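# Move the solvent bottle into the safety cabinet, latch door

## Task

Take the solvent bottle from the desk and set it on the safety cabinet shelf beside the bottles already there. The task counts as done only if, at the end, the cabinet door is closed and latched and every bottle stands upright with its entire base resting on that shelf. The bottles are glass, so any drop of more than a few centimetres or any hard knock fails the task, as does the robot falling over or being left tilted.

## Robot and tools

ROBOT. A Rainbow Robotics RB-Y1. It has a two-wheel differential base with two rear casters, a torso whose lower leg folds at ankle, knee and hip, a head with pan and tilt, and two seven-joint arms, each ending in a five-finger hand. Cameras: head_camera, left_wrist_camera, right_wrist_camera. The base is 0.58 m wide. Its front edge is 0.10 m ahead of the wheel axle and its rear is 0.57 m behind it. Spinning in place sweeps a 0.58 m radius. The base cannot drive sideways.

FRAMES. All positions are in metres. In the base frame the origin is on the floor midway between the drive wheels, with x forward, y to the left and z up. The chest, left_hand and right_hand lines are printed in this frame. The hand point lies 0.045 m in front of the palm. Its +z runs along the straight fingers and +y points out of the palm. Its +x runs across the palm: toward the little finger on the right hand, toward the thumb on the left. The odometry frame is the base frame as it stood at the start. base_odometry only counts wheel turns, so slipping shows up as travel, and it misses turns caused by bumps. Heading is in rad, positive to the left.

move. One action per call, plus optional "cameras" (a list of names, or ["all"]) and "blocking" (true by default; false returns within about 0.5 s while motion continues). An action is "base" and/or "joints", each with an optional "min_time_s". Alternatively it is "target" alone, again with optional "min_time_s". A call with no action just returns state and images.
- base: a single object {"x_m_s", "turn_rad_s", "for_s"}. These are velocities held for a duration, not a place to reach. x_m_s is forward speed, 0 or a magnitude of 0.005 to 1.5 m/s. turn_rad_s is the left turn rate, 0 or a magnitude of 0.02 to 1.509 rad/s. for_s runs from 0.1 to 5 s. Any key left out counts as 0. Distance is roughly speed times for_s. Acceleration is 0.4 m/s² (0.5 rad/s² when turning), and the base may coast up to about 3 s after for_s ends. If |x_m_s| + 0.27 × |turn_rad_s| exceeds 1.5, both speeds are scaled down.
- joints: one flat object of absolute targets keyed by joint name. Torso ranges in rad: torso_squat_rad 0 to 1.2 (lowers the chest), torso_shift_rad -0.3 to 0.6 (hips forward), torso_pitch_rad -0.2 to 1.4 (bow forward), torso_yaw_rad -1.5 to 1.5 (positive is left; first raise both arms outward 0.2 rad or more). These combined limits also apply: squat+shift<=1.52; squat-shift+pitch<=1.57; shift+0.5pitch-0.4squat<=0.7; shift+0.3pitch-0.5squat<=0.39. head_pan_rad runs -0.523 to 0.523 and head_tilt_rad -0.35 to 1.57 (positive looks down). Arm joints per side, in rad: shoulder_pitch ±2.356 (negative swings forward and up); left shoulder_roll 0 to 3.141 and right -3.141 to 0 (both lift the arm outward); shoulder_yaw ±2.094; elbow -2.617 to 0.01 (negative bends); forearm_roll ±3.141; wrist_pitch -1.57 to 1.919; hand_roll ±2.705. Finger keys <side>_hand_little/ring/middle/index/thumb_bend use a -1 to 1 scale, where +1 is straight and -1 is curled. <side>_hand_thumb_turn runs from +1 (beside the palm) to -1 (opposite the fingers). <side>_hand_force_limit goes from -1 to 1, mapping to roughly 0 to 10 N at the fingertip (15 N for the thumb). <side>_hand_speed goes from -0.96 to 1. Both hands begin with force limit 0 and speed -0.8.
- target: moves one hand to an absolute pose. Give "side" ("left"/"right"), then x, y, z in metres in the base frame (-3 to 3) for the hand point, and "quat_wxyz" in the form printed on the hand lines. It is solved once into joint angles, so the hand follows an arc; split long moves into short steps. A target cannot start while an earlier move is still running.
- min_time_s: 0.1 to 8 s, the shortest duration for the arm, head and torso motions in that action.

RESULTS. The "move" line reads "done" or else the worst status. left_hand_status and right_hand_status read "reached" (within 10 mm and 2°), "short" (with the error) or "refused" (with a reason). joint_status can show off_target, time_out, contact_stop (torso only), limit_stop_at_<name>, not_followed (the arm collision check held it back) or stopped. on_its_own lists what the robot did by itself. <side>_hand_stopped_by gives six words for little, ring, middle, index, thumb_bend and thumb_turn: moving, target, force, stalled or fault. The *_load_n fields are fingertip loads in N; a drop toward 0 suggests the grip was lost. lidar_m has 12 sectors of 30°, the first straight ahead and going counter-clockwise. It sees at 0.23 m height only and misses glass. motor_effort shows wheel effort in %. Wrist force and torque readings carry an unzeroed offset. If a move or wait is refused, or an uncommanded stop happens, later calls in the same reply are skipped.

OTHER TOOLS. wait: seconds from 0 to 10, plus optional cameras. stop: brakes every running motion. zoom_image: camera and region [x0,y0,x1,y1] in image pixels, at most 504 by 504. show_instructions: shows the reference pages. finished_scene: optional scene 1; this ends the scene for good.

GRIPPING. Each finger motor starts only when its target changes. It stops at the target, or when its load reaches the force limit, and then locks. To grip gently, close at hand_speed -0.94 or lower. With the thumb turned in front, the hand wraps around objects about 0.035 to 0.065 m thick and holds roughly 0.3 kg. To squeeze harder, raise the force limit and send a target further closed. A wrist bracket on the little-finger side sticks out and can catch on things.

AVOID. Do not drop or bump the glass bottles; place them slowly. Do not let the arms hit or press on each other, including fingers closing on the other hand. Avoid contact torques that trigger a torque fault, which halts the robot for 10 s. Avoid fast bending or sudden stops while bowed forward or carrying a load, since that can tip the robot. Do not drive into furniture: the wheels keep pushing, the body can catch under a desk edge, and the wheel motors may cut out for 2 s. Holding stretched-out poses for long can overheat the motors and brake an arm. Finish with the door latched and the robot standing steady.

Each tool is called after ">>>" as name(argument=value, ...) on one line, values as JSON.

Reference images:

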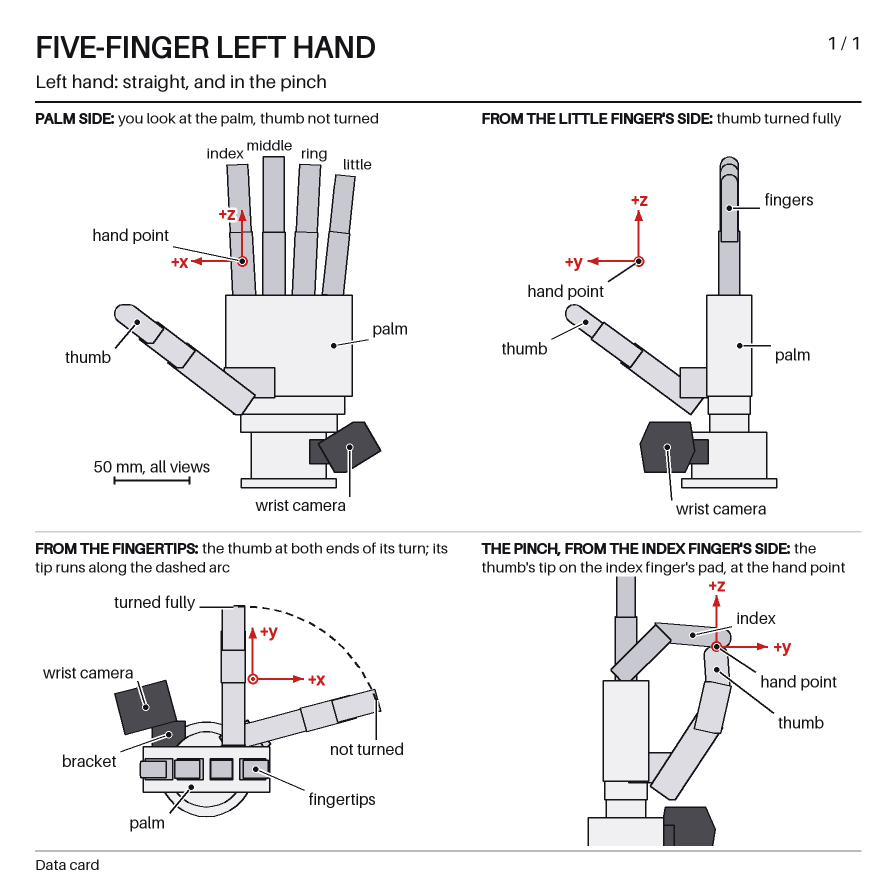

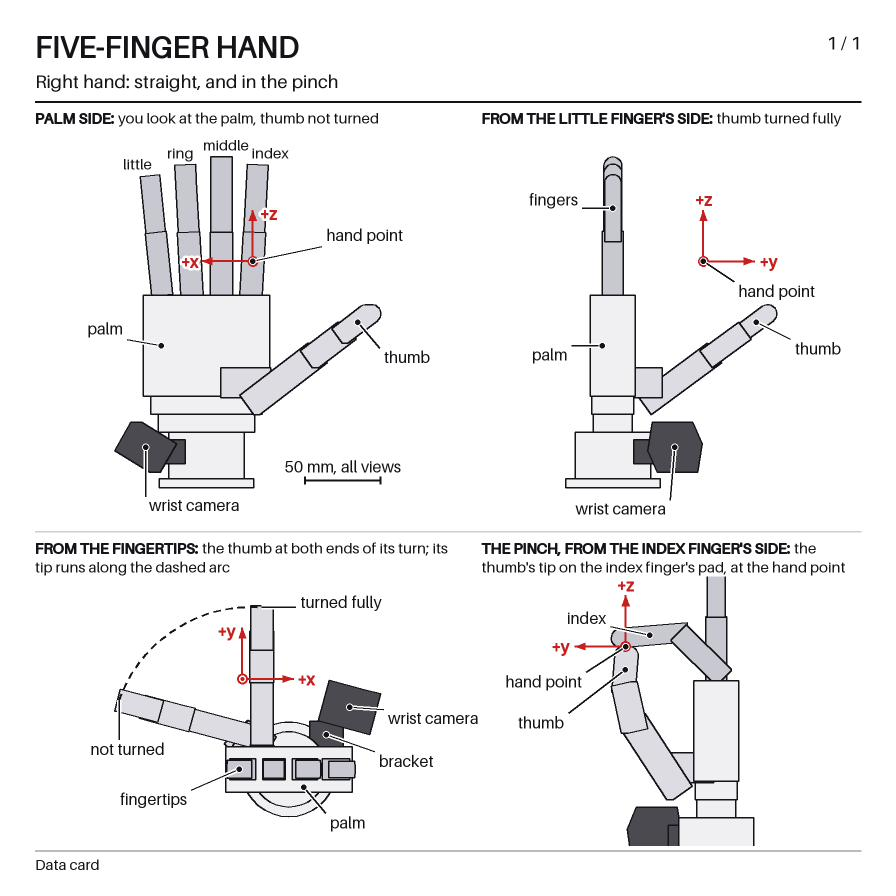

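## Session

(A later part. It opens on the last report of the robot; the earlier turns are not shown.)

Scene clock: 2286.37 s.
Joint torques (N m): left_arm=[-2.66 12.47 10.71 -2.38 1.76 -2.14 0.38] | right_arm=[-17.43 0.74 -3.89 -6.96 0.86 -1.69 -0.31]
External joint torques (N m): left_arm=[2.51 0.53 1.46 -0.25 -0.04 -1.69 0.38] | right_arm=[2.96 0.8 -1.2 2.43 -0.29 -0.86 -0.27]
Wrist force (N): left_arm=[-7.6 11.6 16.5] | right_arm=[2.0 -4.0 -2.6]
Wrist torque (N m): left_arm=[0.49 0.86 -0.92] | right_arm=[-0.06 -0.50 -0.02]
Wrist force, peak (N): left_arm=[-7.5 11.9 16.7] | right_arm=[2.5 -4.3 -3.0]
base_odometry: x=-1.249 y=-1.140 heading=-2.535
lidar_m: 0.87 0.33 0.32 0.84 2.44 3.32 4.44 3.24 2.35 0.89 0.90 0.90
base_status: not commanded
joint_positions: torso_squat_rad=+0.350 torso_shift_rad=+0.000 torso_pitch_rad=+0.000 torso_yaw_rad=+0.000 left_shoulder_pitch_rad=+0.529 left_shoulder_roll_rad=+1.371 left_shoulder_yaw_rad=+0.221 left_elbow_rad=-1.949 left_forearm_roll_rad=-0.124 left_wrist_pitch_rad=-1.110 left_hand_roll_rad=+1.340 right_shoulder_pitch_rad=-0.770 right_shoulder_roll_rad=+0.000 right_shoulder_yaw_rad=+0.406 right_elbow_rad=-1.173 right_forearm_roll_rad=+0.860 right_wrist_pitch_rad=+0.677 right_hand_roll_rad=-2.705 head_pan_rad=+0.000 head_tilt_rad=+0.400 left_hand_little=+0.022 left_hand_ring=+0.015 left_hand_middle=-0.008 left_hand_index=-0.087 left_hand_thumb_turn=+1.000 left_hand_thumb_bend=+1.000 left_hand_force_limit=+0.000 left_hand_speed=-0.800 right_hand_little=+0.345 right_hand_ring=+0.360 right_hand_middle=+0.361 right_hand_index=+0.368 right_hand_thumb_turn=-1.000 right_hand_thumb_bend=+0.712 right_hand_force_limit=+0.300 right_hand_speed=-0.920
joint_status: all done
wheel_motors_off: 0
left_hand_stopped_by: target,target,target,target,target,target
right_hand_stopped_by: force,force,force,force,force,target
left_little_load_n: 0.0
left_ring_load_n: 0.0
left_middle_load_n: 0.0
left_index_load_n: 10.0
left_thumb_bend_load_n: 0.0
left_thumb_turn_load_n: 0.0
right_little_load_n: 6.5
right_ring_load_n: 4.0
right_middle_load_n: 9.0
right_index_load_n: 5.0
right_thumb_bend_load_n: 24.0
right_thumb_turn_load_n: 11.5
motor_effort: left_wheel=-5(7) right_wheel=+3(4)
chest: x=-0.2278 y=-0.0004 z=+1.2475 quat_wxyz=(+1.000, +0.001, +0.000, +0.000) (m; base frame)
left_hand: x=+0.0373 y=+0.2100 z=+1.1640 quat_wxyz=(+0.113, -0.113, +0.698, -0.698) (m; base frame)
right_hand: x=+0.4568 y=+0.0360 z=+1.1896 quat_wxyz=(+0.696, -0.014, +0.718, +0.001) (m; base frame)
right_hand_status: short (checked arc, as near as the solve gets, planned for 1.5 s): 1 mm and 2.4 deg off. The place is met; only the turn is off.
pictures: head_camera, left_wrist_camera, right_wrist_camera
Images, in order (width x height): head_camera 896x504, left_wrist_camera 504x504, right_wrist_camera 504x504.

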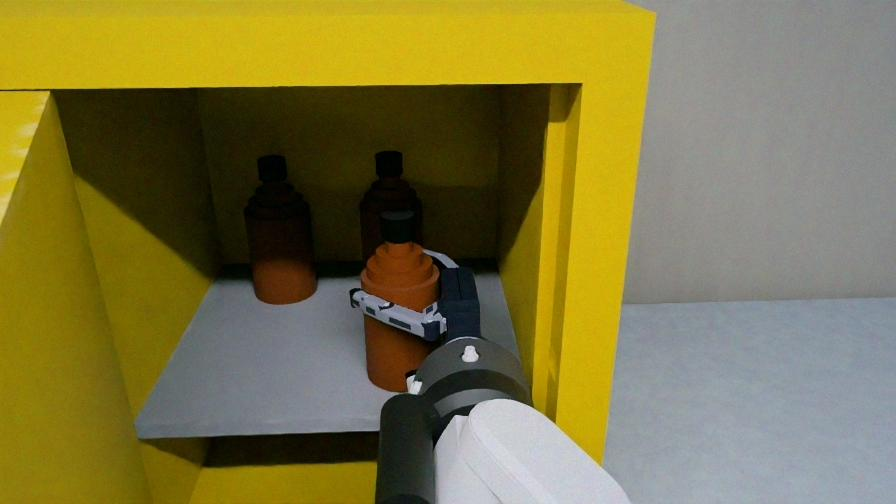

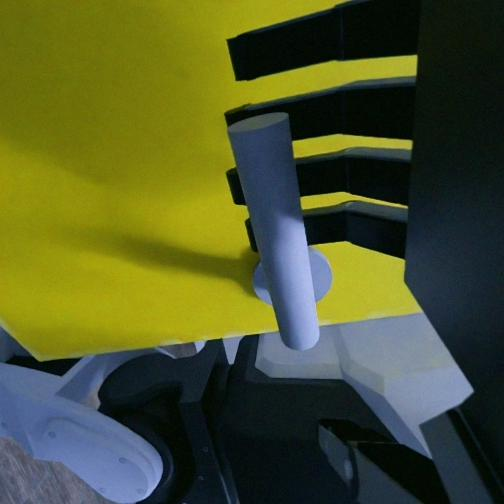

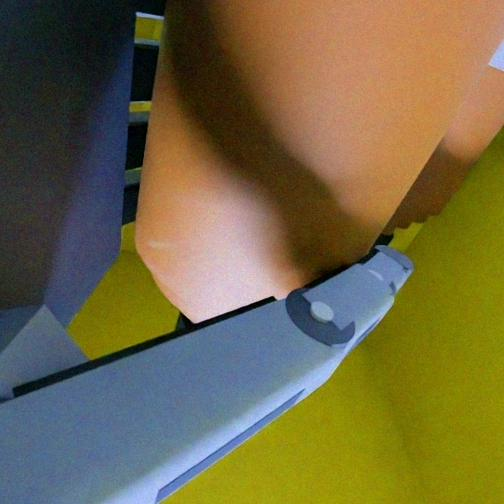

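>>> move(joints={"right_hand_speed": -0.9, "right_hand_little": 0.42, "right_hand_ring": 0.43, "right_hand_middle": 0.43, "right_hand_index": 0.44, "right_hand_thumb_bend": 0.77}, cameras=["head_camera"])

>>> move(joints={"right_hand_speed": -0.9, "right_hand_little": 0.55, "right_hand_ring": 0.55, "right_hand_middle": 0.55, "right_hand_index": 0.55, "right_hand_thumb_bend": 0.87}, cameras=["head_camera"])

Scene clock: 2300.03 s.
Joint torques (N m): left_arm=[-2.24 12.66 10.39 -2.38 1.85 -2.11 0.34] | right_arm=[-19.46 0.53 -3.55 -8.6 0.97 -1.1 -0.29]
External joint torques (N m): left_arm=[2.93 0.72 1.14 -0.25 0.05 -1.66 0.34] | right_arm=[0.93 0.59 -0.86 0.79 -0.18 -0.28 -0.25]
Wrist force (N): left_arm=[-6.7 11.2 16.4] | right_arm=[5.6 -0.9 -0.7]
Wrist torque (N m): left_arm=[0.48 0.86 -0.91] | right_arm=[-0.04 -0.35 0.20]
Wrist force, peak (N): left_arm=[-8.0 11.8 16.7] | right_arm=[6.4 -0.9 -1.2]
move: done
base_odometry: x=-1.249 y=-1.140 heading=-2.535
lidar_m: 0.88 0.32 0.33 0.84 2.45 3.33 4.44 3.24 2.35 0.89 0.90 0.92
base_status: not commanded
joint_positions: torso_squat_rad=+0.350 torso_shift_rad=+0.000 torso_pitch_rad=+0.000 torso_yaw_rad=+0.000 left_shoulder_pitch_rad=+0.529 left_shoulder_roll_rad=+1.371 left_shoulder_yaw_rad=+0.221 left_elbow_rad=-1.949 left_forearm_roll_rad=-0.124 left_wrist_pitch_rad=-1.110 left_hand_roll_rad=+1.340 right_shoulder_pitch_rad=-0.770 right_shoulder_roll_rad=+0.000 right_shoulder_yaw_rad=+0.406 right_elbow_rad=-1.172 right_forearm_roll_rad=+0.860 right_wrist_pitch_rad=+0.677 right_hand_roll_rad=-2.705 head_pan_rad=+0.000 head_tilt_rad=+0.400 left_hand_little=+0.022 left_hand_ring=+0.015 left_hand_middle=-0.008 left_hand_index=-0.087 left_hand_thumb_turn=+1.000 left_hand_thumb_bend=+1.000 left_hand_force_limit=+0.000 left_hand_speed=-0.800 right_hand_little=+0.420 right_hand_ring=+0.430 right_hand_middle=+0.430 right_hand_index=+0.440 right_hand_thumb_turn=-1.000 right_hand_thumb_bend=+0.770 right_hand_force_limit=+0.300 right_hand_speed=-0.900
joint_status: all done
wheel_motors_off: 0
left_hand_stopped_by: target,target,target,target,target,target
right_hand_stopped_by: target,target,target,target,target,target
left_little_load_n: 0.0
left_ring_load_n: 0.0
left_middle_load_n: 0.0
left_index_load_n: 10.0
left_thumb_bend_load_n: 0.0
left_thumb_turn_load_n: -0.5
right_little_load_n: 0.0
right_ring_load_n: 0.0
right_middle_load_n: 0.0
right_index_load_n: 0.0
right_thumb_bend_load_n: 0.0
right_thumb_turn_load_n: -0.5
motor_effort: left_wheel=-5(6) right_wheel=+3(4)
chest: x=-0.2278 y=-0.0004 z=+1.2475 quat_wxyz=(+1.000, +0.001, +0.000, +0.000) (m; base frame)
left_hand: x=+0.0372 y=+0.2100 z=+1.1640 quat_wxyz=(+0.113, -0.113, +0.698, -0.698) (m; base frame)
right_hand: x=+0.4568 y=+0.0359 z=+1.1890 quat_wxyz=(+0.696, -0.014, +0.718, +0.001) (m; base frame)
pictures: head_camera
Images, in order (width x height): head_camera 896x504.

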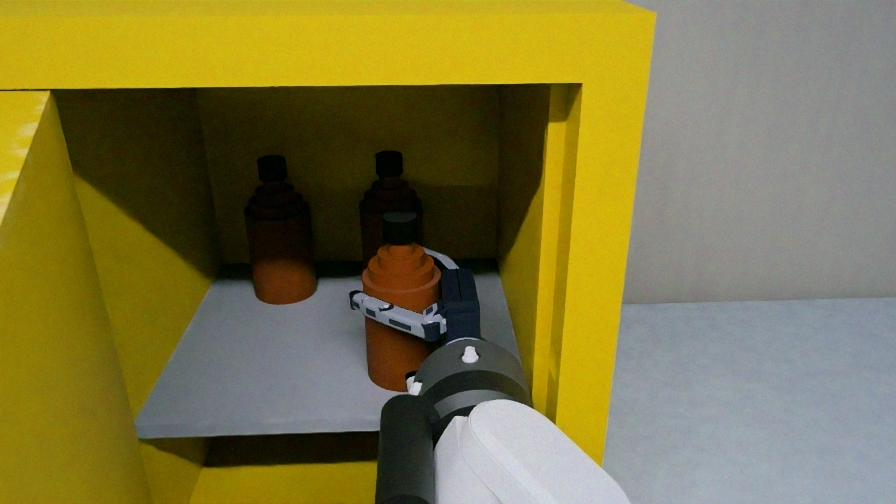

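Scene clock: 2301.20 s.
Joint torques (N m): left_arm=[-2.3 12.58 10.33 -2.38 1.9 -2.15 0.37] | right_arm=[-19.47 0.25 -3.68 -8.57 1.03 -1.13 -0.19]
External joint torques (N m): left_arm=[2.87 0.64 1.08 -0.25 0.1 -1.69 0.37] | right_arm=[0.92 0.31 -1 0.82 -0.13 -0.3 -0.16]
Wrist force (N): left_arm=[-6.5 11.1 16.5] | right_arm=[5.9 -1.1 -0.7]
Wrist torque (N m): left_arm=[0.49 0.86 -0.90] | right_arm=[-0.04 -0.42 0.18]
Wrist force, peak (N): left_arm=[-6.8 11.0 16.8] | right_arm=[6.5 -1.1 -0.8]
move: done
base_odometry: x=-1.249 y=-1.140 heading=-2.535
lidar_m: 0.87 0.33 0.32 0.85 2.44 3.34 4.45 3.24 2.35 0.88 0.91 0.92
base_status: not commanded
joint_positions: torso_squat_rad=+0.350 torso_shift_rad=+0.000 torso_pitch_rad=+0.000 torso_yaw_rad=+0.000 left_shoulder_pitch_rad=+0.529 left_shoulder_roll_rad=+1.371 left_shoulder_yaw_rad=+0.221 left_elbow_rad=-1.949 left_forearm_roll_rad=-0.124 left_wrist_pitch_rad=-1.110 left_hand_roll_rad=+1.340 right_shoulder_pitch_rad=-0.770 right_shoulder_roll_rad=+0.000 right_shoulder_yaw_rad=+0.406 right_elbow_rad=-1.172 right_forearm_roll_rad=+0.860 right_wrist_pitch_rad=+0.677 right_hand_roll_rad=-2.705 head_pan_rad=+0.000 head_tilt_rad=+0.400 left_hand_little=+0.022 left_hand_ring=+0.015 left_hand_middle=-0.008 left_hand_index=-0.087 left_hand_thumb_turn=+1.000 left_hand_thumb_bend=+1.000 left_hand_force_limit=+0.000 left_hand_speed=-0.800 right_hand_little=+0.550 right_hand_ring=+0.550 right_hand_middle=+0.550 right_hand_index=+0.550 right_hand_thumb_turn=-1.000 right_hand_thumb_bend=+0.870 right_hand_force_limit=+0.300 right_hand_speed=-0.900
joint_status: all done
wheel_motors_off: 0
left_hand_stopped_by: target,target,target,target,target,target
right_hand_stopped_by: target,target,target,target,target,target
left_little_load_n: 0.0
left_ring_load_n: 0.0
left_middle_load_n: 0.0
left_index_load_n: 10.0
left_thumb_bend_load_n: 0.0
left_thumb_turn_load_n: -0.5
right_little_load_n: 0.0
right_ring_load_n: 0.0
right_middle_load_n: 0.0
right_index_load_n: 0.0
right_thumb_bend_load_n: 0.0
right_thumb_turn_load_n: -0.5
motor_effort: left_wheel=-6(7) right_wheel=+3(4)
chest: x=-0.2278 y=-0.0004 z=+1.2475 quat_wxyz=(+1.000, +0.001, +0.000, +0.000) (m; base frame)
left_hand: x=+0.0372 y=+0.2100 z=+1.1640 quat_wxyz=(+0.113, -0.113, +0.698, -0.698) (m; base frame)
right_hand: x=+0.4568 y=+0.0359 z=+1.1890 quat_wxyz=(+0.696, -0.014, +0.718, +0.001) (m; base frame)
pictures: head_camera
Images, in order (width x height): head_camera 896x504.

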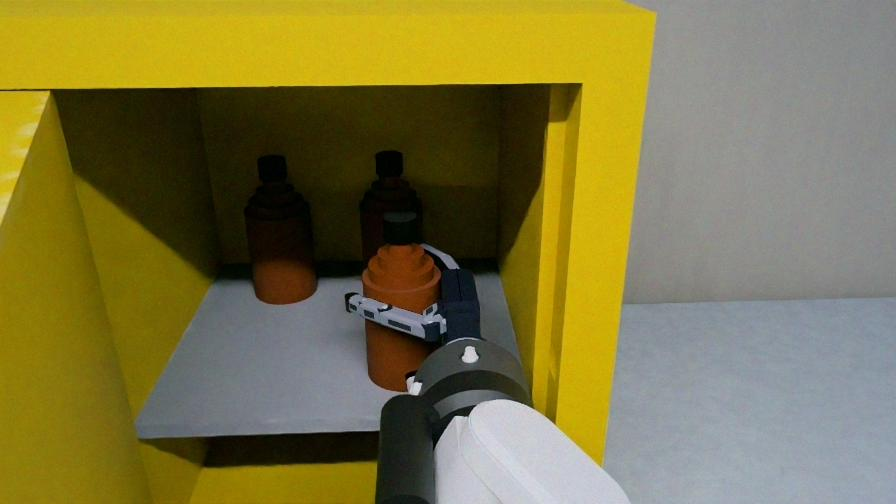

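Released; bottle stands. Open the rest.

>>> move(joints={"right_hand_speed": -0.8, "right_hand_little": 1, "right_hand_ring": 1, "right_hand_middle": 1, "right_hand_index": 1, "right_hand_thumb_bend": 1}, cameras=["head_camera","right_wrist_camera"])

>>> move(joints={"right_hand_thumb_turn": 1}, cameras=["head_camera","right_wrist_camera"])

Scene clock: 2308.77 s.
Joint torques (N m): left_arm=[-2.17 12.78 10.61 -2.42 1.72 -2.08 0.29] | right_arm=[-19.48 0.4 -3.98 -8.64 1.05 -0.91 -0.38]
External joint torques (N m): left_arm=[3 0.85 1.36 -0.29 -0.07 -1.62 0.29] | right_arm=[0.92 0.47 -1.3 0.75 -0.12 -0.08 -0.35]
Wrist force (N): left_arm=[-6.8 11.1 16.5] | right_arm=[5.9 -1.6 -0.6]
Wrist torque (N m): left_arm=[0.46 0.91 -0.91] | right_arm=[-0.14 -0.40 0.17]
Wrist force, peak (N): left_arm=[-6.8 11.5 16.8] | right_arm=[6.4 -1.7 -1.2]
move: done
base_odometry: x=-1.249 y=-1.140 heading=-2.535
lidar_m: 0.87 0.32 0.33 0.85 2.44 3.34 4.43 3.22 2.36 0.88 0.90 0.91
base_status: not commanded
joint_positions: torso_squat_rad=+0.350 torso_shift_rad=+0.000 torso_pitch_rad=+0.000 torso_yaw_rad=+0.000 left_shoulder_pitch_rad=+0.529 left_shoulder_roll_rad=+1.371 left_shoulder_yaw_rad=+0.221 left_elbow_rad=-1.949 left_forearm_roll_rad=-0.124 left_wrist_pitch_rad=-1.110 left_hand_roll_rad=+1.340 right_shoulder_pitch_rad=-0.770 right_shoulder_roll_rad=+0.000 right_shoulder_yaw_rad=+0.406 right_elbow_rad=-1.172 right_forearm_roll_rad=+0.860 right_wrist_pitch_rad=+0.677 right_hand_roll_rad=-2.705 head_pan_rad=+0.000 head_tilt_rad=+0.400 left_hand_little=+0.022 left_hand_ring=+0.015 left_hand_middle=-0.008 left_hand_index=-0.087 left_hand_thumb_turn=+1.000 left_hand_thumb_bend=+1.000 left_hand_force_limit=+0.000 left_hand_speed=-0.800 right_hand_little=+1.000 right_hand_ring=+1.000 right_hand_middle=+1.000 right_hand_index=+1.000 right_hand_thumb_turn=-1.000 right_hand_thumb_bend=+1.000 right_hand_force_limit=+0.300 right_hand_speed=-0.800
joint_status: all done
wheel_motors_off: 0
left_hand_stopped_by: target,target,target,target,target,target
right_hand_stopped_by: target,target,target,target,target,target
left_little_load_n: 0.0
left_ring_load_n: 0.0
left_middle_load_n: 0.0
left_index_load_n: 10.0
left_thumb_bend_load_n: 0.0
left_thumb_turn_load_n: 0.0
right_little_load_n: 0.0
right_ring_load_n: 0.0
right_middle_load_n: 0.0
right_index_load_n: 0.0
right_thumb_bend_load_n: 0.0
right_thumb_turn_load_n: -0.5
motor_effort: left_wheel=-6(8) right_wheel=+3(4)
chest: x=-0.2278 y=-0.0004 z=+1.2475 quat_wxyz=(+1.000, +0.001, +0.000, +0.000) (m; base frame)
left_hand: x=+0.0372 y=+0.2100 z=+1.1640 quat_wxyz=(+0.113, -0.113, +0.698, -0.698) (m; base frame)
right_hand: x=+0.4568 y=+0.0359 z=+1.1890 quat_wxyz=(+0.696, -0.014, +0.718, +0.001) (m; base frame)
pictures: head_camera, right_wrist_camera
Images, in order (width x height): head_camera 896x504, right_wrist_camera 504x504.

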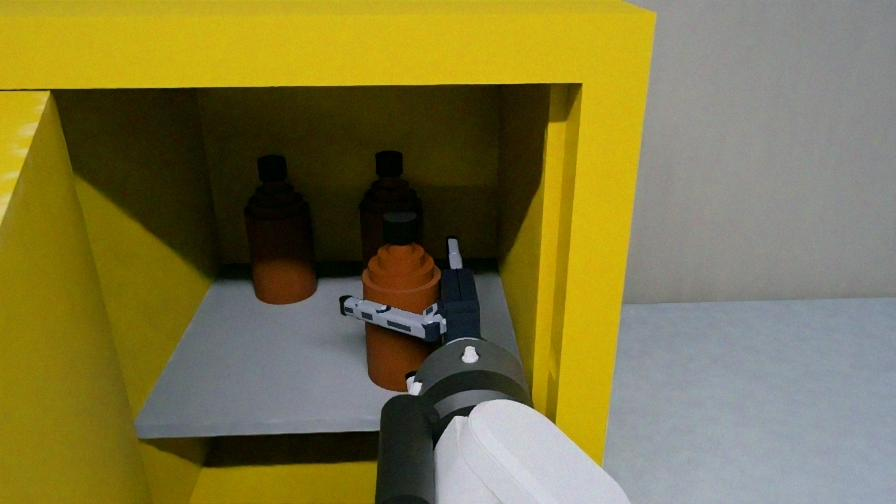

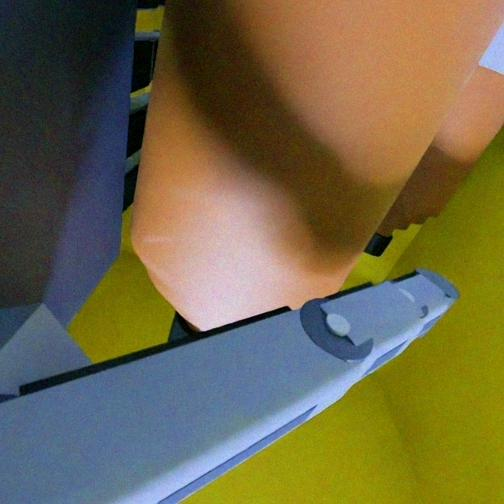

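Scene clock: 2314.40 s.
Joint torques (N m): left_arm=[-2.29 12.91 10.59 -2.19 1.79 -2.17 0.37] | right_arm=[-19.62 -0.01 -3.93 -8.55 1.12 -0.95 -0.31]
External joint torques (N m): left_arm=[2.87 0.98 1.34 -0.06 0 -1.72 0.37] | right_arm=[0.77 0.06 -1.25 0.83 -0.05 -0.13 -0.29]
Wrist force (N): left_arm=[-6.7 11.2 16.7] | right_arm=[5.9 -0.8 -0.5]
Wrist torque (N m): left_arm=[0.48 0.88 -0.92] | right_arm=[-0.01 -0.41 0.21]
Wrist force, peak (N): left_arm=[-6.8 11.7 16.6] | right_arm=[6.5 -1.1 -1.0]
move: done
base_odometry: x=-1.249 y=-1.140 heading=-2.535
lidar_m: 0.87 0.33 0.33 0.84 2.45 3.34 4.43 3.23 2.35 0.89 0.91 0.91
base_status: not commanded
joint_positions: torso_squat_rad=+0.350 torso_shift_rad=+0.000 torso_pitch_rad=+0.000 torso_yaw_rad=+0.000 left_shoulder_pitch_rad=+0.529 left_shoulder_roll_rad=+1.371 left_shoulder_yaw_rad=+0.221 left_elbow_rad=-1.949 left_forearm_roll_rad=-0.124 left_wrist_pitch_rad=-1.110 left_hand_roll_rad=+1.340 right_shoulder_pitch_rad=-0.770 right_shoulder_roll_rad=+0.000 right_shoulder_yaw_rad=+0.406 right_elbow_rad=-1.172 right_forearm_roll_rad=+0.860 right_wrist_pitch_rad=+0.677 right_hand_roll_rad=-2.705 head_pan_rad=+0.000 head_tilt_rad=+0.400 left_hand_little=+0.022 left_hand_ring=+0.015 left_hand_middle=-0.008 left_hand_index=-0.087 left_hand_thumb_turn=+1.000 left_hand_thumb_bend=+1.000 left_hand_force_limit=+0.000 left_hand_speed=-0.800 right_hand_little=+1.000 right_hand_ring=+1.000 right_hand_middle=+1.000 right_hand_index=+1.000 right_hand_thumb_turn=+1.000 right_hand_thumb_bend=+1.000 right_hand_force_limit=+0.300 right_hand_speed=-0.800
joint_status: all done
wheel_motors_off: 0
left_hand_stopped_by: target,target,target,target,target,target
right_hand_stopped_by: target,target,target,target,target,target
left_little_load_n: 0.0
left_ring_load_n: 0.0
left_middle_load_n: 0.0
left_index_load_n: 10.0
left_thumb_bend_load_n: 0.0
left_thumb_turn_load_n: -0.5
right_little_load_n: 0.0
right_ring_load_n: 0.0
right_middle_load_n: 0.0
right_index_load_n: 0.0
right_thumb_bend_load_n: 0.0
right_thumb_turn_load_n: 0.0
motor_effort: left_wheel=-5(8) right_wheel=+3(4)
chest: x=-0.2278 y=-0.0004 z=+1.2475 quat_wxyz=(+1.000, +0.001, +0.000, +0.000) (m; base frame)
left_hand: x=+0.0372 y=+0.2100 z=+1.1640 quat_wxyz=(+0.113, -0.113, +0.698, -0.698) (m; base frame)
right_hand: x=+0.4568 y=+0.0359 z=+1.1890 quat_wxyz=(+0.696, -0.014, +0.718, +0.001) (m; base frame)
pictures: head_camera, right_wrist_camera
Images, in order (width x height): head_camera 896x504, right_wrist_camera 504x504.

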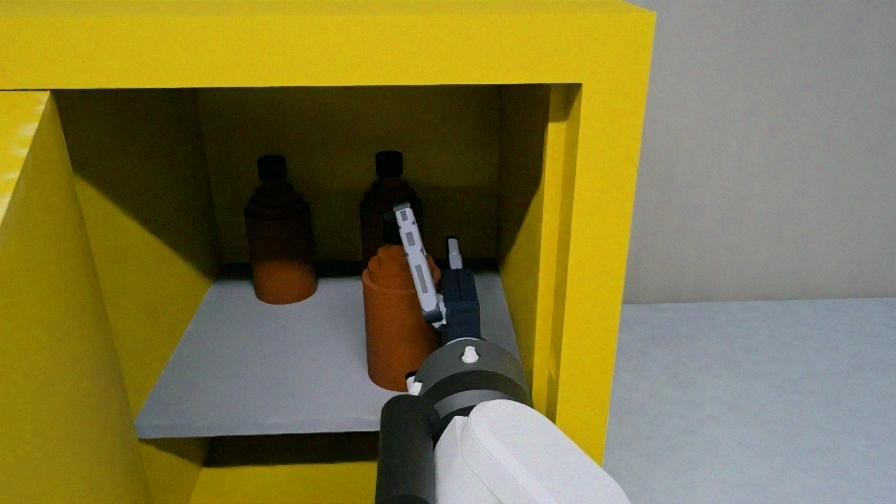

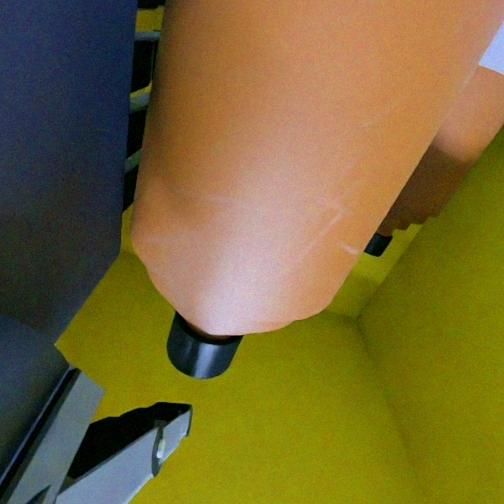

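>>> move(target={"side": "right", "x": 0.455, "y": 0.031, "z": 1.190, "quat_wxyz": [0.7071, 0, 0.7071, 0]}, min_time_s=1.5, cameras=["head_camera"])

>>> move(target={"side": "right", "x": 0.40, "y": 0.031, "z": 1.195, "quat_wxyz": [0.7071, 0, 0.7071, 0]}, min_time_s=2, cameras=["head_camera"])

Scene clock: 2328.70 s.
Joint torques (N m): left_arm=[-2.51 13.04 10.25 -2.37 1.7 -2.02 0.36] | right_arm=[-18.83 0.66 -4.56 -9.94 1.82 -1.41 -0.3]
External joint torques (N m): left_arm=[2.66 1.1 1 -0.24 -0.1 -1.56 0.35] | right_arm=[1.39 0.61 -1.97 -0.52 0.65 -0.57 -0.28]
Wrist force (N): left_arm=[-6.3 11.0 16.4] | right_arm=[5.9 -1.7 -0.8]
Wrist torque (N m): left_arm=[0.46 0.80 -0.89] | right_arm=[-0.16 -0.40 0.20]
Wrist force, peak (N): left_arm=[-6.6 11.3 16.8] | right_arm=[6.5 -1.6 -0.6]
move: done
base_odometry: x=-1.249 y=-1.140 heading=-2.535
lidar_m: 0.87 0.32 0.33 0.84 2.44 3.34 4.43 3.24 2.36 0.89 0.91 0.92
base_status: not commanded
joint_positions: torso_squat_rad=+0.350 torso_shift_rad=+0.000 torso_pitch_rad=+0.000 torso_yaw_rad=+0.000 left_shoulder_pitch_rad=+0.529 left_shoulder_roll_rad=+1.371 left_shoulder_yaw_rad=+0.221 left_elbow_rad=-1.949 left_forearm_roll_rad=-0.124 left_wrist_pitch_rad=-1.110 left_hand_roll_rad=+1.340 right_shoulder_pitch_rad=-0.751 right_shoulder_roll_rad=+0.000 right_shoulder_yaw_rad=+0.398 right_elbow_rad=-1.194 right_forearm_roll_rad=+0.875 right_wrist_pitch_rad=+0.673 right_hand_roll_rad=-2.705 head_pan_rad=+0.000 head_tilt_rad=+0.400 left_hand_little=+0.022 left_hand_ring=+0.015 left_hand_middle=-0.008 left_hand_index=-0.087 left_hand_thumb_turn=+1.000 left_hand_thumb_bend=+1.000 left_hand_force_limit=+0.000 left_hand_speed=-0.800 right_hand_little=+1.000 right_hand_ring=+1.000 right_hand_middle=+1.000 right_hand_index=+1.000 right_hand_thumb_turn=+1.000 right_hand_thumb_bend=+1.000 right_hand_force_limit=+0.300 right_hand_speed=-0.800
joint_status: all done
wheel_motors_off: 0
left_hand_stopped_by: target,target,target,target,target,target
right_hand_stopped_by: target,target,target,target,target,target
left_little_load_n: 0.0
left_ring_load_n: 0.0
left_middle_load_n: 0.0
left_index_load_n: 9.5
left_thumb_bend_load_n: 0.0
left_thumb_turn_load_n: -0.5
right_little_load_n: 0.0
right_ring_load_n: 0.0
right_middle_load_n: 0.0
right_index_load_n: 0.0
right_thumb_bend_load_n: 0.0
right_thumb_turn_load_n: 0.0
motor_effort: left_wheel=-5(7) right_wheel=+3(4)
chest: x=-0.2278 y=-0.0004 z=+1.2475 quat_wxyz=(+1.000, +0.001, +0.000, +0.000) (m; base frame)
left_hand: x=+0.0372 y=+0.2100 z=+1.1640 quat_wxyz=(+0.113, -0.113, +0.698, -0.698) (m; base frame)
right_hand: x=+0.4548 y=+0.0309 z=+1.1903 quat_wxyz=(+0.699, -0.010, +0.715, +0.001) (m; base frame)
right_hand_status: reached (checked arc, as near as the solve gets, planned for 1.5 s): 0 mm and 1.8 deg off.
pictures: head_camera
Images, in order (width x height): head_camera 896x504.

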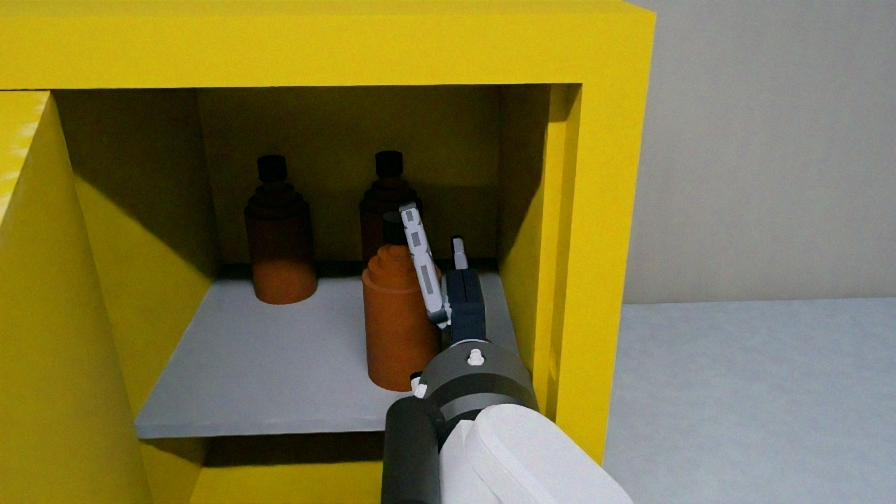

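Scene clock: 2331.03 s.
Joint torques (N m): left_arm=[-1.95 12.84 10.34 -2.2 1.71 -2.13 0.39] | right_arm=[-16.76 0.81 -1.32 -9.51 1.75 -0.86 -0.02]
External joint torques (N m): left_arm=[3.22 0.9 1.09 -0.07 -0.09 -1.67 0.38] | right_arm=[0.65 -1.46 1.29 -0.21 0.45 0.13 0]
Wrist force (N): left_arm=[-7.4 11.6 16.7] | right_arm=[6.3 -0.9 -1.2]
Wrist torque (N m): left_arm=[0.45 0.85 -0.90] | right_arm=[0.00 -0.45 0.40]
Wrist force, peak (N): left_arm=[-7.5 11.5 17.0] | right_arm=[6.3 -1.2 -1.3]
move: done
base_odometry: x=-1.249 y=-1.140 heading=-2.535
lidar_m: 0.88 0.32 0.32 0.85 2.45 3.34 4.43 3.23 2.35 0.89 0.91 0.91
base_status: not commanded
joint_positions: torso_squat_rad=+0.350 torso_shift_rad=+0.000 torso_pitch_rad=+0.000 torso_yaw_rad=+0.000 left_shoulder_pitch_rad=+0.529 left_shoulder_roll_rad=+1.371 left_shoulder_yaw_rad=+0.221 left_elbow_rad=-1.949 left_forearm_roll_rad=-0.124 left_wrist_pitch_rad=-1.110 left_hand_roll_rad=+1.340 right_shoulder_pitch_rad=-0.563 right_shoulder_roll_rad=-0.009 right_shoulder_yaw_rad=+0.495 right_elbow_rad=-1.499 right_forearm_roll_rad=+0.888 right_wrist_pitch_rad=+0.803 right_hand_roll_rad=-2.633 head_pan_rad=+0.000 head_tilt_rad=+0.400 left_hand_little=+0.022 left_hand_ring=+0.015 left_hand_middle=-0.008 left_hand_index=-0.087 left_hand_thumb_turn=+1.000 left_hand_thumb_bend=+1.000 left_hand_force_limit=+0.000 left_hand_speed=-0.800 right_hand_little=+1.000 right_hand_ring=+1.000 right_hand_middle=+1.000 right_hand_index=+1.000 right_hand_thumb_turn=+1.000 right_hand_thumb_bend=+1.000 right_hand_force_limit=+0.300 right_hand_speed=-0.800
joint_status: all done
wheel_motors_off: 0
left_hand_stopped_by: target,target,target,target,target,target
right_hand_stopped_by: target,target,target,target,target,target
left_little_load_n: 0.0
left_ring_load_n: 0.0
left_middle_load_n: 0.0
left_index_load_n: 10.0
left_thumb_bend_load_n: 0.0
left_thumb_turn_load_n: 0.0
right_little_load_n: 0.0
right_ring_load_n: 0.0
right_middle_load_n: 0.0
right_index_load_n: 0.0
right_thumb_bend_load_n: 0.0
right_thumb_turn_load_n: 0.0
motor_effort: left_wheel=-7(7) right_wheel=+3(4)
chest: x=-0.2278 y=-0.0004 z=+1.2475 quat_wxyz=(+1.000, +0.001, +0.000, +0.000) (m; base frame)
left_hand: x=+0.0372 y=+0.2100 z=+1.1640 quat_wxyz=(+0.113, -0.113, +0.698, -0.698) (m; base frame)
right_hand: x=+0.4001 y=+0.0311 z=+1.1952 quat_wxyz=(+0.707, +0.000, +0.707, +0.000) (m; base frame)
right_hand_status: reached (checked arc, planned for 2.0 s): 0 mm and 0.0 deg off.
pictures: head_camera
Images, in order (width x height): head_camera 896x504.

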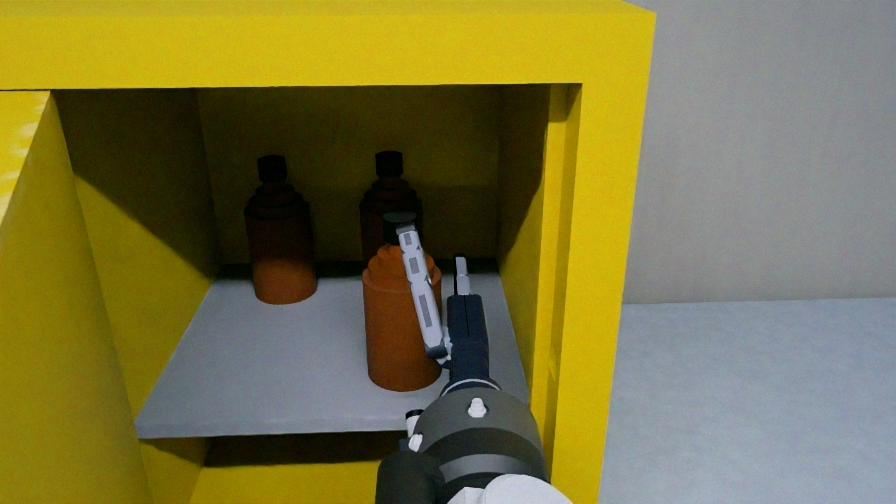

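>>> move(target={"side": "right", "x": 0.35, "y": 0.031, "z": 1.21, "quat_wxyz": [0.7071, 0, 0.7071, 0]}, min_time_s=1.5)

>>> move(target={"side": "right", "x": 0.30, "y": 0.033, "z": 1.235, "quat_wxyz": [0.7071, 0, 0.7071, 0]}, min_time_s=1.5, cameras=["head_camera"])

>>> move(target={"side": "right", "x": 0.25, "y": 0.035, "z": 1.265, "quat_wxyz": [0.7071, 0, 0.7071, 0]}, min_time_s=1.5)

>>> move(target={"side": "right", "x": 0.23, "y": -0.03, "z": 1.265, "quat_wxyz": [0.7071, 0, 0.7071, 0]}, min_time_s=1.5, cameras=["head_camera"])

Scene clock: 2344.47 s.
Joint torques (N m): left_arm=[-2.13 13.03 10.55 -2.56 1.89 -2.1 0.35] | right_arm=[-14.24 2.37 -1.34 -9.18 1.29 -1.2 0.01]
External joint torques (N m): left_arm=[3.04 1.09 1.3 -0.43 0.1 -1.64 0.35] | right_arm=[0.69 -1.31 0.88 -0.15 -0.02 0.02 0.03]
Wrist force (N): left_arm=[-7.9 11.5 16.6] | right_arm=[5.8 -1.3 -0.7]
Wrist torque (N m): left_arm=[0.45 0.87 -0.91] | right_arm=[-0.08 -0.40 0.33]
Wrist force, peak (N): left_arm=[-7.8 11.8 17.3] | right_arm=[6.3 -1.5 -1.3]
move: done
base_odometry: x=-1.249 y=-1.140 heading=-2.535
lidar_m: 0.88 0.32 0.33 0.85 2.44 3.34 4.44 3.25 2.36 0.90 0.90 0.91
base_status: not commanded
joint_positions: torso_squat_rad=+0.350 torso_shift_rad=+0.000 torso_pitch_rad=+0.000 torso_yaw_rad=+0.000 left_shoulder_pitch_rad=+0.529 left_shoulder_roll_rad=+1.371 left_shoulder_yaw_rad=+0.221 left_elbow_rad=-1.949 left_forearm_roll_rad=-0.124 left_wrist_pitch_rad=-1.110 left_hand_roll_rad=+1.340 right_shoulder_pitch_rad=-0.425 right_shoulder_roll_rad=-0.010 right_shoulder_yaw_rad=+0.562 right_elbow_rad=-1.764 right_forearm_roll_rad=+0.863 right_wrist_pitch_rad=+0.914 right_hand_roll_rad=-2.492 head_pan_rad=+0.000 head_tilt_rad=+0.400 left_hand_little=+0.022 left_hand_ring=+0.015 left_hand_middle=-0.008 left_hand_index=-0.087 left_hand_thumb_turn=+1.000 left_hand_thumb_bend=+1.000 left_hand_force_limit=+0.000 left_hand_speed=-0.800 right_hand_little=+1.000 right_hand_ring=+1.000 right_hand_middle=+1.000 right_hand_index=+1.000 right_hand_thumb_turn=+1.000 right_hand_thumb_bend=+1.000 right_hand_force_limit=+0.300 right_hand_speed=-0.800
joint_status: all done
wheel_motors_off: 0
left_hand_stopped_by: target,target,target,target,target,target
right_hand_stopped_by: target,target,target,target,target,target
left_little_load_n: 0.0
left_ring_load_n: 0.0
left_middle_load_n: 0.0
left_index_load_n: 10.0
left_thumb_bend_load_n: 0.0
left_thumb_turn_load_n: -0.5
right_little_load_n: 0.0
right_ring_load_n: 0.0
right_middle_load_n: 0.0
right_index_load_n: 0.0
right_thumb_bend_load_n: 0.0
right_thumb_turn_load_n: 0.0
motor_effort: left_wheel=-5(7) right_wheel=+3(4)
chest: x=-0.2278 y=-0.0004 z=+1.2475 quat_wxyz=(+1.000, +0.001, +0.000, +0.000) (m; base frame)
left_hand: x=+0.0372 y=+0.2100 z=+1.1640 quat_wxyz=(+0.113, -0.113, +0.698, -0.698) (m; base frame)
right_hand: x=+0.3501 y=+0.0310 z=+1.2102 quat_wxyz=(+0.707, +0.000, +0.707, +0.000) (m; base frame)
right_hand_status: reached (checked arc, planned for 1.5 s): 0 mm and 0.0 deg off.
pictures: none

Scene clock: 2346.30 s.
Joint torques (N m): left_arm=[-2.11 12.91 10.52 -2.24 1.8 -2.12 0.34] | right_arm=[-11.73 5.88 -0.78 -8.75 1.39 -1.59 -0.2]
External joint torques (N m): left_arm=[3.06 0.98 1.27 -0.11 0 -1.66 0.34] | right_arm=[1.03 1.17 1.01 -0.26 0.1 -0.17 -0.18]
Wrist force (N): left_arm=[-7.3 11.2 16.6] | right_arm=[5.9 -1.3 -0.8]
Wrist torque (N m): left_arm=[0.46 0.85 -0.91] | right_arm=[-0.10 -0.42 0.32]
Wrist force, peak (N): left_arm=[-8.0 12.3 17.0] | right_arm=[6.5 -1.4 -1.0]
move: done
base_odometry: x=-1.249 y=-1.140 heading=-2.535
lidar_m: 0.87 0.32 0.33 0.84 2.44 3.34 4.45 3.25 2.35 0.89 0.91 0.91
base_status: not commanded
joint_positions: torso_squat_rad=+0.350 torso_shift_rad=+0.000 torso_pitch_rad=+0.000 torso_yaw_rad=+0.000 left_shoulder_pitch_rad=+0.529 left_shoulder_roll_rad=+1.371 left_shoulder_yaw_rad=+0.221 left_elbow_rad=-1.949 left_forearm_roll_rad=-0.124 left_wrist_pitch_rad=-1.110 left_hand_roll_rad=+1.340 right_shoulder_pitch_rad=-0.333 right_shoulder_roll_rad=-0.001 right_shoulder_yaw_rad=+0.643 right_elbow_rad=-1.996 right_forearm_roll_rad=+0.862 right_wrist_pitch_rad=+1.045 right_hand_roll_rad=-2.366 head_pan_rad=+0.000 head_tilt_rad=+0.400 left_hand_little=+0.022 left_hand_ring=+0.015 left_hand_middle=-0.008 left_hand_index=-0.087 left_hand_thumb_turn=+1.000 left_hand_thumb_bend=+1.000 left_hand_force_limit=+0.000 left_hand_speed=-0.800 right_hand_little=+1.000 right_hand_ring=+1.000 right_hand_middle=+1.000 right_hand_index=+1.000 right_hand_thumb_turn=+1.000 right_hand_thumb_bend=+1.000 right_hand_force_limit=+0.300 right_hand_speed=-0.800
joint_status: all done
wheel_motors_off: 0
left_hand_stopped_by: target,target,target,target,target,target
right_hand_stopped_by: target,target,target,target,target,target
left_little_load_n: 0.0
left_ring_load_n: 0.0
left_middle_load_n: -0.5
left_index_load_n: 10.0
left_thumb_bend_load_n: 0.0
left_thumb_turn_load_n: -0.5
right_little_load_n: 0.0
right_ring_load_n: 0.0
right_middle_load_n: 0.0
right_index_load_n: 0.0
right_thumb_bend_load_n: 0.0
right_thumb_turn_load_n: 0.0
motor_effort: left_wheel=-5(7) right_wheel=+3(4)
chest: x=-0.2278 y=-0.0004 z=+1.2475 quat_wxyz=(+1.000, +0.001, +0.000, +0.000) (m; base frame)
left_hand: x=+0.0372 y=+0.2100 z=+1.1640 quat_wxyz=(+0.113, -0.113, +0.698, -0.698) (m; base frame)
right_hand: x=+0.3009 y=+0.0330 z=+1.2350 quat_wxyz=(+0.708, +0.000, +0.706, +0.000) (m; base frame)
right_hand_status: reached (checked arc, planned for 1.5 s): 1 mm and 0.1 deg off.
pictures: head_camera
Images, in order (width x height): head_camera 896x504.

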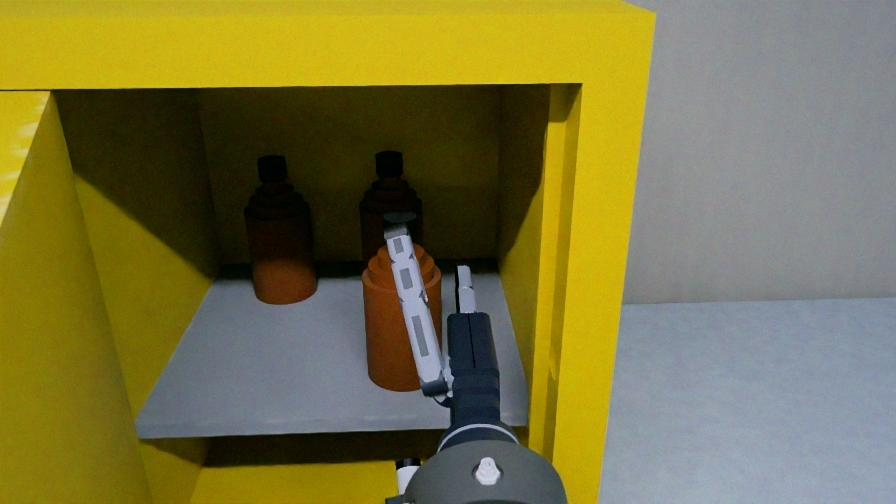

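Scene clock: 2348.13 s.
Joint torques (N m): left_arm=[-2.1 12.91 10.96 -2.37 1.8 -2.18 0.38] | right_arm=[-9.86 5.76 -0.47 -7.87 1.82 -1.56 0.02]
External joint torques (N m): left_arm=[3.07 0.97 1.71 -0.24 0 -1.72 0.37] | right_arm=[1.1 0.54 1.22 -0.3 0.58 0 0.04]
Wrist force (N): left_arm=[-8.0 11.1 16.5] | right_arm=[6.0 -1.4 -0.7]
Wrist torque (N m): left_arm=[0.43 0.90 -0.92] | right_arm=[-0.11 -0.46 0.32]
Wrist force, peak (N): left_arm=[-8.0 11.8 17.2] | right_arm=[6.4 -1.1 -0.9]
move: done
base_odometry: x=-1.249 y=-1.140 heading=-2.535
lidar_m: 0.88 0.32 0.33 0.85 2.44 3.32 4.43 3.23 2.37 0.90 0.91 0.92
base_status: not commanded
joint_positions: torso_squat_rad=+0.350 torso_shift_rad=+0.000 torso_pitch_rad=+0.000 torso_yaw_rad=+0.000 left_shoulder_pitch_rad=+0.529 left_shoulder_roll_rad=+1.371 left_shoulder_yaw_rad=+0.221 left_elbow_rad=-1.949 left_forearm_roll_rad=-0.124 left_wrist_pitch_rad=-1.110 left_hand_roll_rad=+1.340 right_shoulder_pitch_rad=-0.300 right_shoulder_roll_rad=+0.000 right_shoulder_yaw_rad=+0.753 right_elbow_rad=-2.206 right_forearm_roll_rad=+0.884 right_wrist_pitch_rad=+1.219 right_hand_roll_rad=-2.261 head_pan_rad=+0.000 head_tilt_rad=+0.400 left_hand_little=+0.022 left_hand_ring=+0.015 left_hand_middle=-0.008 left_hand_index=-0.087 left_hand_thumb_turn=+1.000 left_hand_thumb_bend=+1.000 left_hand_force_limit=+0.000 left_hand_speed=-0.800 right_hand_little=+1.000 right_hand_ring=+1.000 right_hand_middle=+1.000 right_hand_index=+1.000 right_hand_thumb_turn=+1.000 right_hand_thumb_bend=+1.000 right_hand_force_limit=+0.300 right_hand_speed=-0.800
joint_status: all done
wheel_motors_off: 0
left_hand_stopped_by: target,target,target,target,target,target
right_hand_stopped_by: target,target,target,target,target,target
left_little_load_n: 0.0
left_ring_load_n: 0.0
left_middle_load_n: -0.5
left_index_load_n: 10.0
left_thumb_bend_load_n: 0.5
left_thumb_turn_load_n: 0.0
right_little_load_n: 0.0
right_ring_load_n: 0.0
right_middle_load_n: 0.0
right_index_load_n: 0.0
right_thumb_bend_load_n: 0.0
right_thumb_turn_load_n: 0.0
motor_effort: left_wheel=-5(7) right_wheel=+3(4)
chest: x=-0.2278 y=-0.0004 z=+1.2475 quat_wxyz=(+1.000, +0.001, +0.000, +0.000) (m; base frame)
left_hand: x=+0.0372 y=+0.2100 z=+1.1640 quat_wxyz=(+0.113, -0.113, +0.698, -0.698) (m; base frame)
right_hand: x=+0.2507 y=+0.0349 z=+1.2648 quat_wxyz=(+0.708, +0.000, +0.706, +0.001) (m; base frame)
right_hand_status: reached (checked arc, planned for 1.5 s): 1 mm and 0.2 deg off.
pictures: none

Scene clock: 2349.97 s.
Joint torques (N m): left_arm=[-2.52 13 10.54 -2.29 1.72 -2.16 0.36] | right_arm=[-7.78 0.85 -4.38 -7.28 1.24 -2.2 -0.05]
External joint torques (N m): left_arm=[2.65 1.06 1.29 -0.16 -0.08 -1.7 0.36] | right_arm=[1.72 -1.36 -2.19 0.07 0.07 -0.57 -0.03]
Wrist force (N): left_arm=[-7.4 11.3 16.7] | right_arm=[5.2 -0.8 -1.3]
Wrist torque (N m): left_arm=[0.51 0.87 -0.91] | right_arm=[-0.15 -0.41 0.33]
Wrist force, peak (N): left_arm=[-8.3 12.0 16.5] | right_arm=[6.0 -1.4 -0.9]
move: done
base_odometry: x=-1.249 y=-1.140 heading=-2.535
lidar_m: 0.87 0.31 0.33 0.84 2.45 3.33 4.44 3.24 2.36 0.88 0.92 0.92
base_status: not commanded
joint_positions: torso_squat_rad=+0.350 torso_shift_rad=+0.000 torso_pitch_rad=+0.000 torso_yaw_rad=+0.000 left_shoulder_pitch_rad=+0.529 left_shoulder_roll_rad=+1.371 left_shoulder_yaw_rad=+0.221 left_elbow_rad=-1.949 left_forearm_roll_rad=-0.124 left_wrist_pitch_rad=-1.110 left_hand_roll_rad=+1.340 right_shoulder_pitch_rad=-0.178 right_shoulder_roll_rad=-0.172 right_shoulder_yaw_rad=+0.683 right_elbow_rad=-2.440 right_forearm_roll_rad=+0.759 right_wrist_pitch_rad=+1.216 right_hand_roll_rad=-2.207 head_pan_rad=+0.000 head_tilt_rad=+0.400 left_hand_little=+0.022 left_hand_ring=+0.015 left_hand_middle=-0.008 left_hand_index=-0.087 left_hand_thumb_turn=+1.000 left_hand_thumb_bend=+1.000 left_hand_force_limit=+0.000 left_hand_speed=-0.800 right_hand_little=+1.000 right_hand_ring=+1.000 right_hand_middle=+1.000 right_hand_index=+1.000 right_hand_thumb_turn=+1.000 right_hand_thumb_bend=+1.000 right_hand_force_limit=+0.300 right_hand_speed=-0.800
joint_status: all done
wheel_motors_off: 0
left_hand_stopped_by: target,target,target,target,target,target
right_hand_stopped_by: target,target,target,target,target,target
left_little_load_n: 0.0
left_ring_load_n: 0.0
left_middle_load_n: 0.0
left_index_load_n: 10.0
left_thumb_bend_load_n: 0.0
left_thumb_turn_load_n: 0.0
right_little_load_n: 0.0
right_ring_load_n: -1.0
right_middle_load_n: 0.0
right_index_load_n: 0.0
right_thumb_bend_load_n: 0.0
right_thumb_turn_load_n: 0.0
motor_effort: left_wheel=-6(7) right_wheel=+3(4)
chest: x=-0.2278 y=-0.0004 z=+1.2475 quat_wxyz=(+1.000, +0.001, +0.000, +0.000) (m; base frame)
left_hand: x=+0.0372 y=+0.2100 z=+1.1640 quat_wxyz=(+0.113, -0.113, +0.698, -0.698) (m; base frame)
right_hand: x=+0.2299 y=-0.0297 z=+1.2651 quat_wxyz=(+0.707, +0.000, +0.707, +0.000) (m; base frame)
right_hand_status: reached (checked arc, planned for 1.5 s): 0 mm and 0.0 deg off.
pictures: head_camera
Images, in order (width x height): head_camera 896x504.

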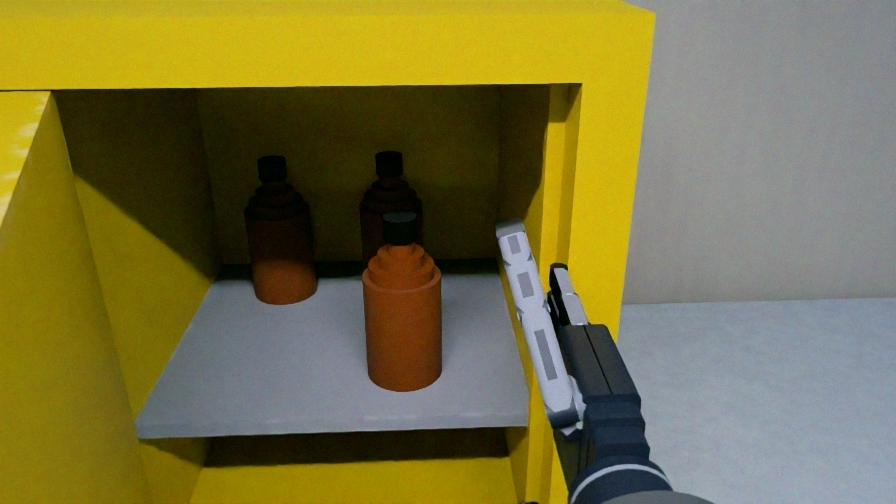

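>>> move(target={"side": "right", "x": 0.205, "y": -0.05, "z": 1.262, "quat_wxyz": [0.7071, 0, 0.7071, 0]}, min_time_s=1.2)

>>> move(target={"side": "right", "x": 0.205, "y": -0.12, "z": 1.26, "quat_wxyz": [0.7071, 0, 0.7071, 0]}, min_time_s=1.2, cameras=["head_camera"])

>>> move(target={"side": "right", "x": 0.205, "y": -0.2, "z": 1.25, "quat_wxyz": [0.7071, 0, 0.7071, 0]}, min_time_s=1.2)

>>> move(target={"side": "right", "x": 0.21, "y": -0.27, "z": 1.19, "quat_wxyz": [0.7071, 0, 0.7071, 0]}, min_time_s=1.2)

>>> move(target={"side": "right", "x": 0.2, "y": -0.32, "z": 1.10, "quat_wxyz": [0.7071, 0, 0.7071, 0]}, min_time_s=1.2, cameras=["head_camera","left_wrist_camera"])

Scene clock: 2365.80 s.
Joint torques (N m): left_arm=[-2.46 13.03 10.27 -2.38 1.76 -2.1 0.37] | right_arm=[-8.34 0.72 -4.04 -7.55 1.26 -2.09 -0.06]
External joint torques (N m): left_arm=[2.71 1.1 1.02 -0.25 -0.04 -1.64 0.36] | right_arm=[1.16 -1.49 -1.85 -0.19 0.1 -0.46 -0.03]
Wrist force (N): left_arm=[-7.3 10.9 16.6] | right_arm=[5.2 -0.4 -1.4]
Wrist torque (N m): left_arm=[0.44 0.85 -0.91] | right_arm=[-0.06 -0.38 0.35]
Wrist force, peak (N): left_arm=[-7.3 11.3 17.0] | right_arm=[5.8 -0.5 -1.5]
move: refused
base_odometry: x=-1.249 y=-1.140 heading=-2.535
lidar_m: 0.87 0.32 0.33 0.85 2.45 3.33 4.44 3.23 2.36 0.89 0.91 0.91
base_status: not commanded
joint_positions: torso_squat_rad=+0.350 torso_shift_rad=+0.000 torso_pitch_rad=+0.000 torso_yaw_rad=+0.000 left_shoulder_pitch_rad=+0.529 left_shoulder_roll_rad=+1.371 left_shoulder_yaw_rad=+0.221 left_elbow_rad=-1.949 left_forearm_roll_rad=-0.124 left_wrist_pitch_rad=-1.110 left_hand_roll_rad=+1.340 right_shoulder_pitch_rad=-0.178 right_shoulder_roll_rad=-0.172 right_shoulder_yaw_rad=+0.683 right_elbow_rad=-2.440 right_forearm_roll_rad=+0.759 right_wrist_pitch_rad=+1.216 right_hand_roll_rad=-2.207 head_pan_rad=+0.000 head_tilt_rad=+0.400 left_hand_little=+0.022 left_hand_ring=+0.015 left_hand_middle=-0.008 left_hand_index=-0.087 left_hand_thumb_turn=+1.000 left_hand_thumb_bend=+1.000 left_hand_force_limit=+0.000 left_hand_speed=-0.800 right_hand_little=+1.000 right_hand_ring=+1.000 right_hand_middle=+1.000 right_hand_index=+1.000 right_hand_thumb_turn=+1.000 right_hand_thumb_bend=+1.000 right_hand_force_limit=+0.300 right_hand_speed=-0.800
joint_status: not commanded
wheel_motors_off: 0
left_hand_stopped_by: target,target,target,target,target,target
right_hand_stopped_by: target,target,target,target,target,target
left_little_load_n: 0.0
left_ring_load_n: 0.0
left_middle_load_n: -0.5
left_index_load_n: 10.0
left_thumb_bend_load_n: 0.0
left_thumb_turn_load_n: -0.5
right_little_load_n: 0.0
right_ring_load_n: -1.0
right_middle_load_n: 0.0
right_index_load_n: 0.0
right_thumb_bend_load_n: 0.0
right_thumb_turn_load_n: 0.0
motor_effort: left_wheel=-5(7) right_wheel=+3(4)
chest: x=-0.2278 y=-0.0004 z=+1.2475 quat_wxyz=(+1.000, +0.001, +0.000, +0.000) (m; base frame)
left_hand: x=+0.0372 y=+0.2100 z=+1.1640 quat_wxyz=(+0.113, -0.113, +0.698, -0.698) (m; base frame)
right_hand: x=+0.2299 y=-0.0297 z=+1.2651 quat_wxyz=(+0.707, +0.000, +0.707, +0.000) (m; base frame)
right_hand_status: refused: the posture found for that pose stands 14 mm from the torso (limit 20 mm). Nothing moved. The solve starts from where the arm stands: from another posture it may find a clear one.
pictures: none

not run: a stop that you did not command came earlier in this reply.

not run: a stop that you did not command came earlier in this reply.

not run: a stop that you did not command came earlier in this reply.

not run: a stop that you did not command came earlier in this reply.


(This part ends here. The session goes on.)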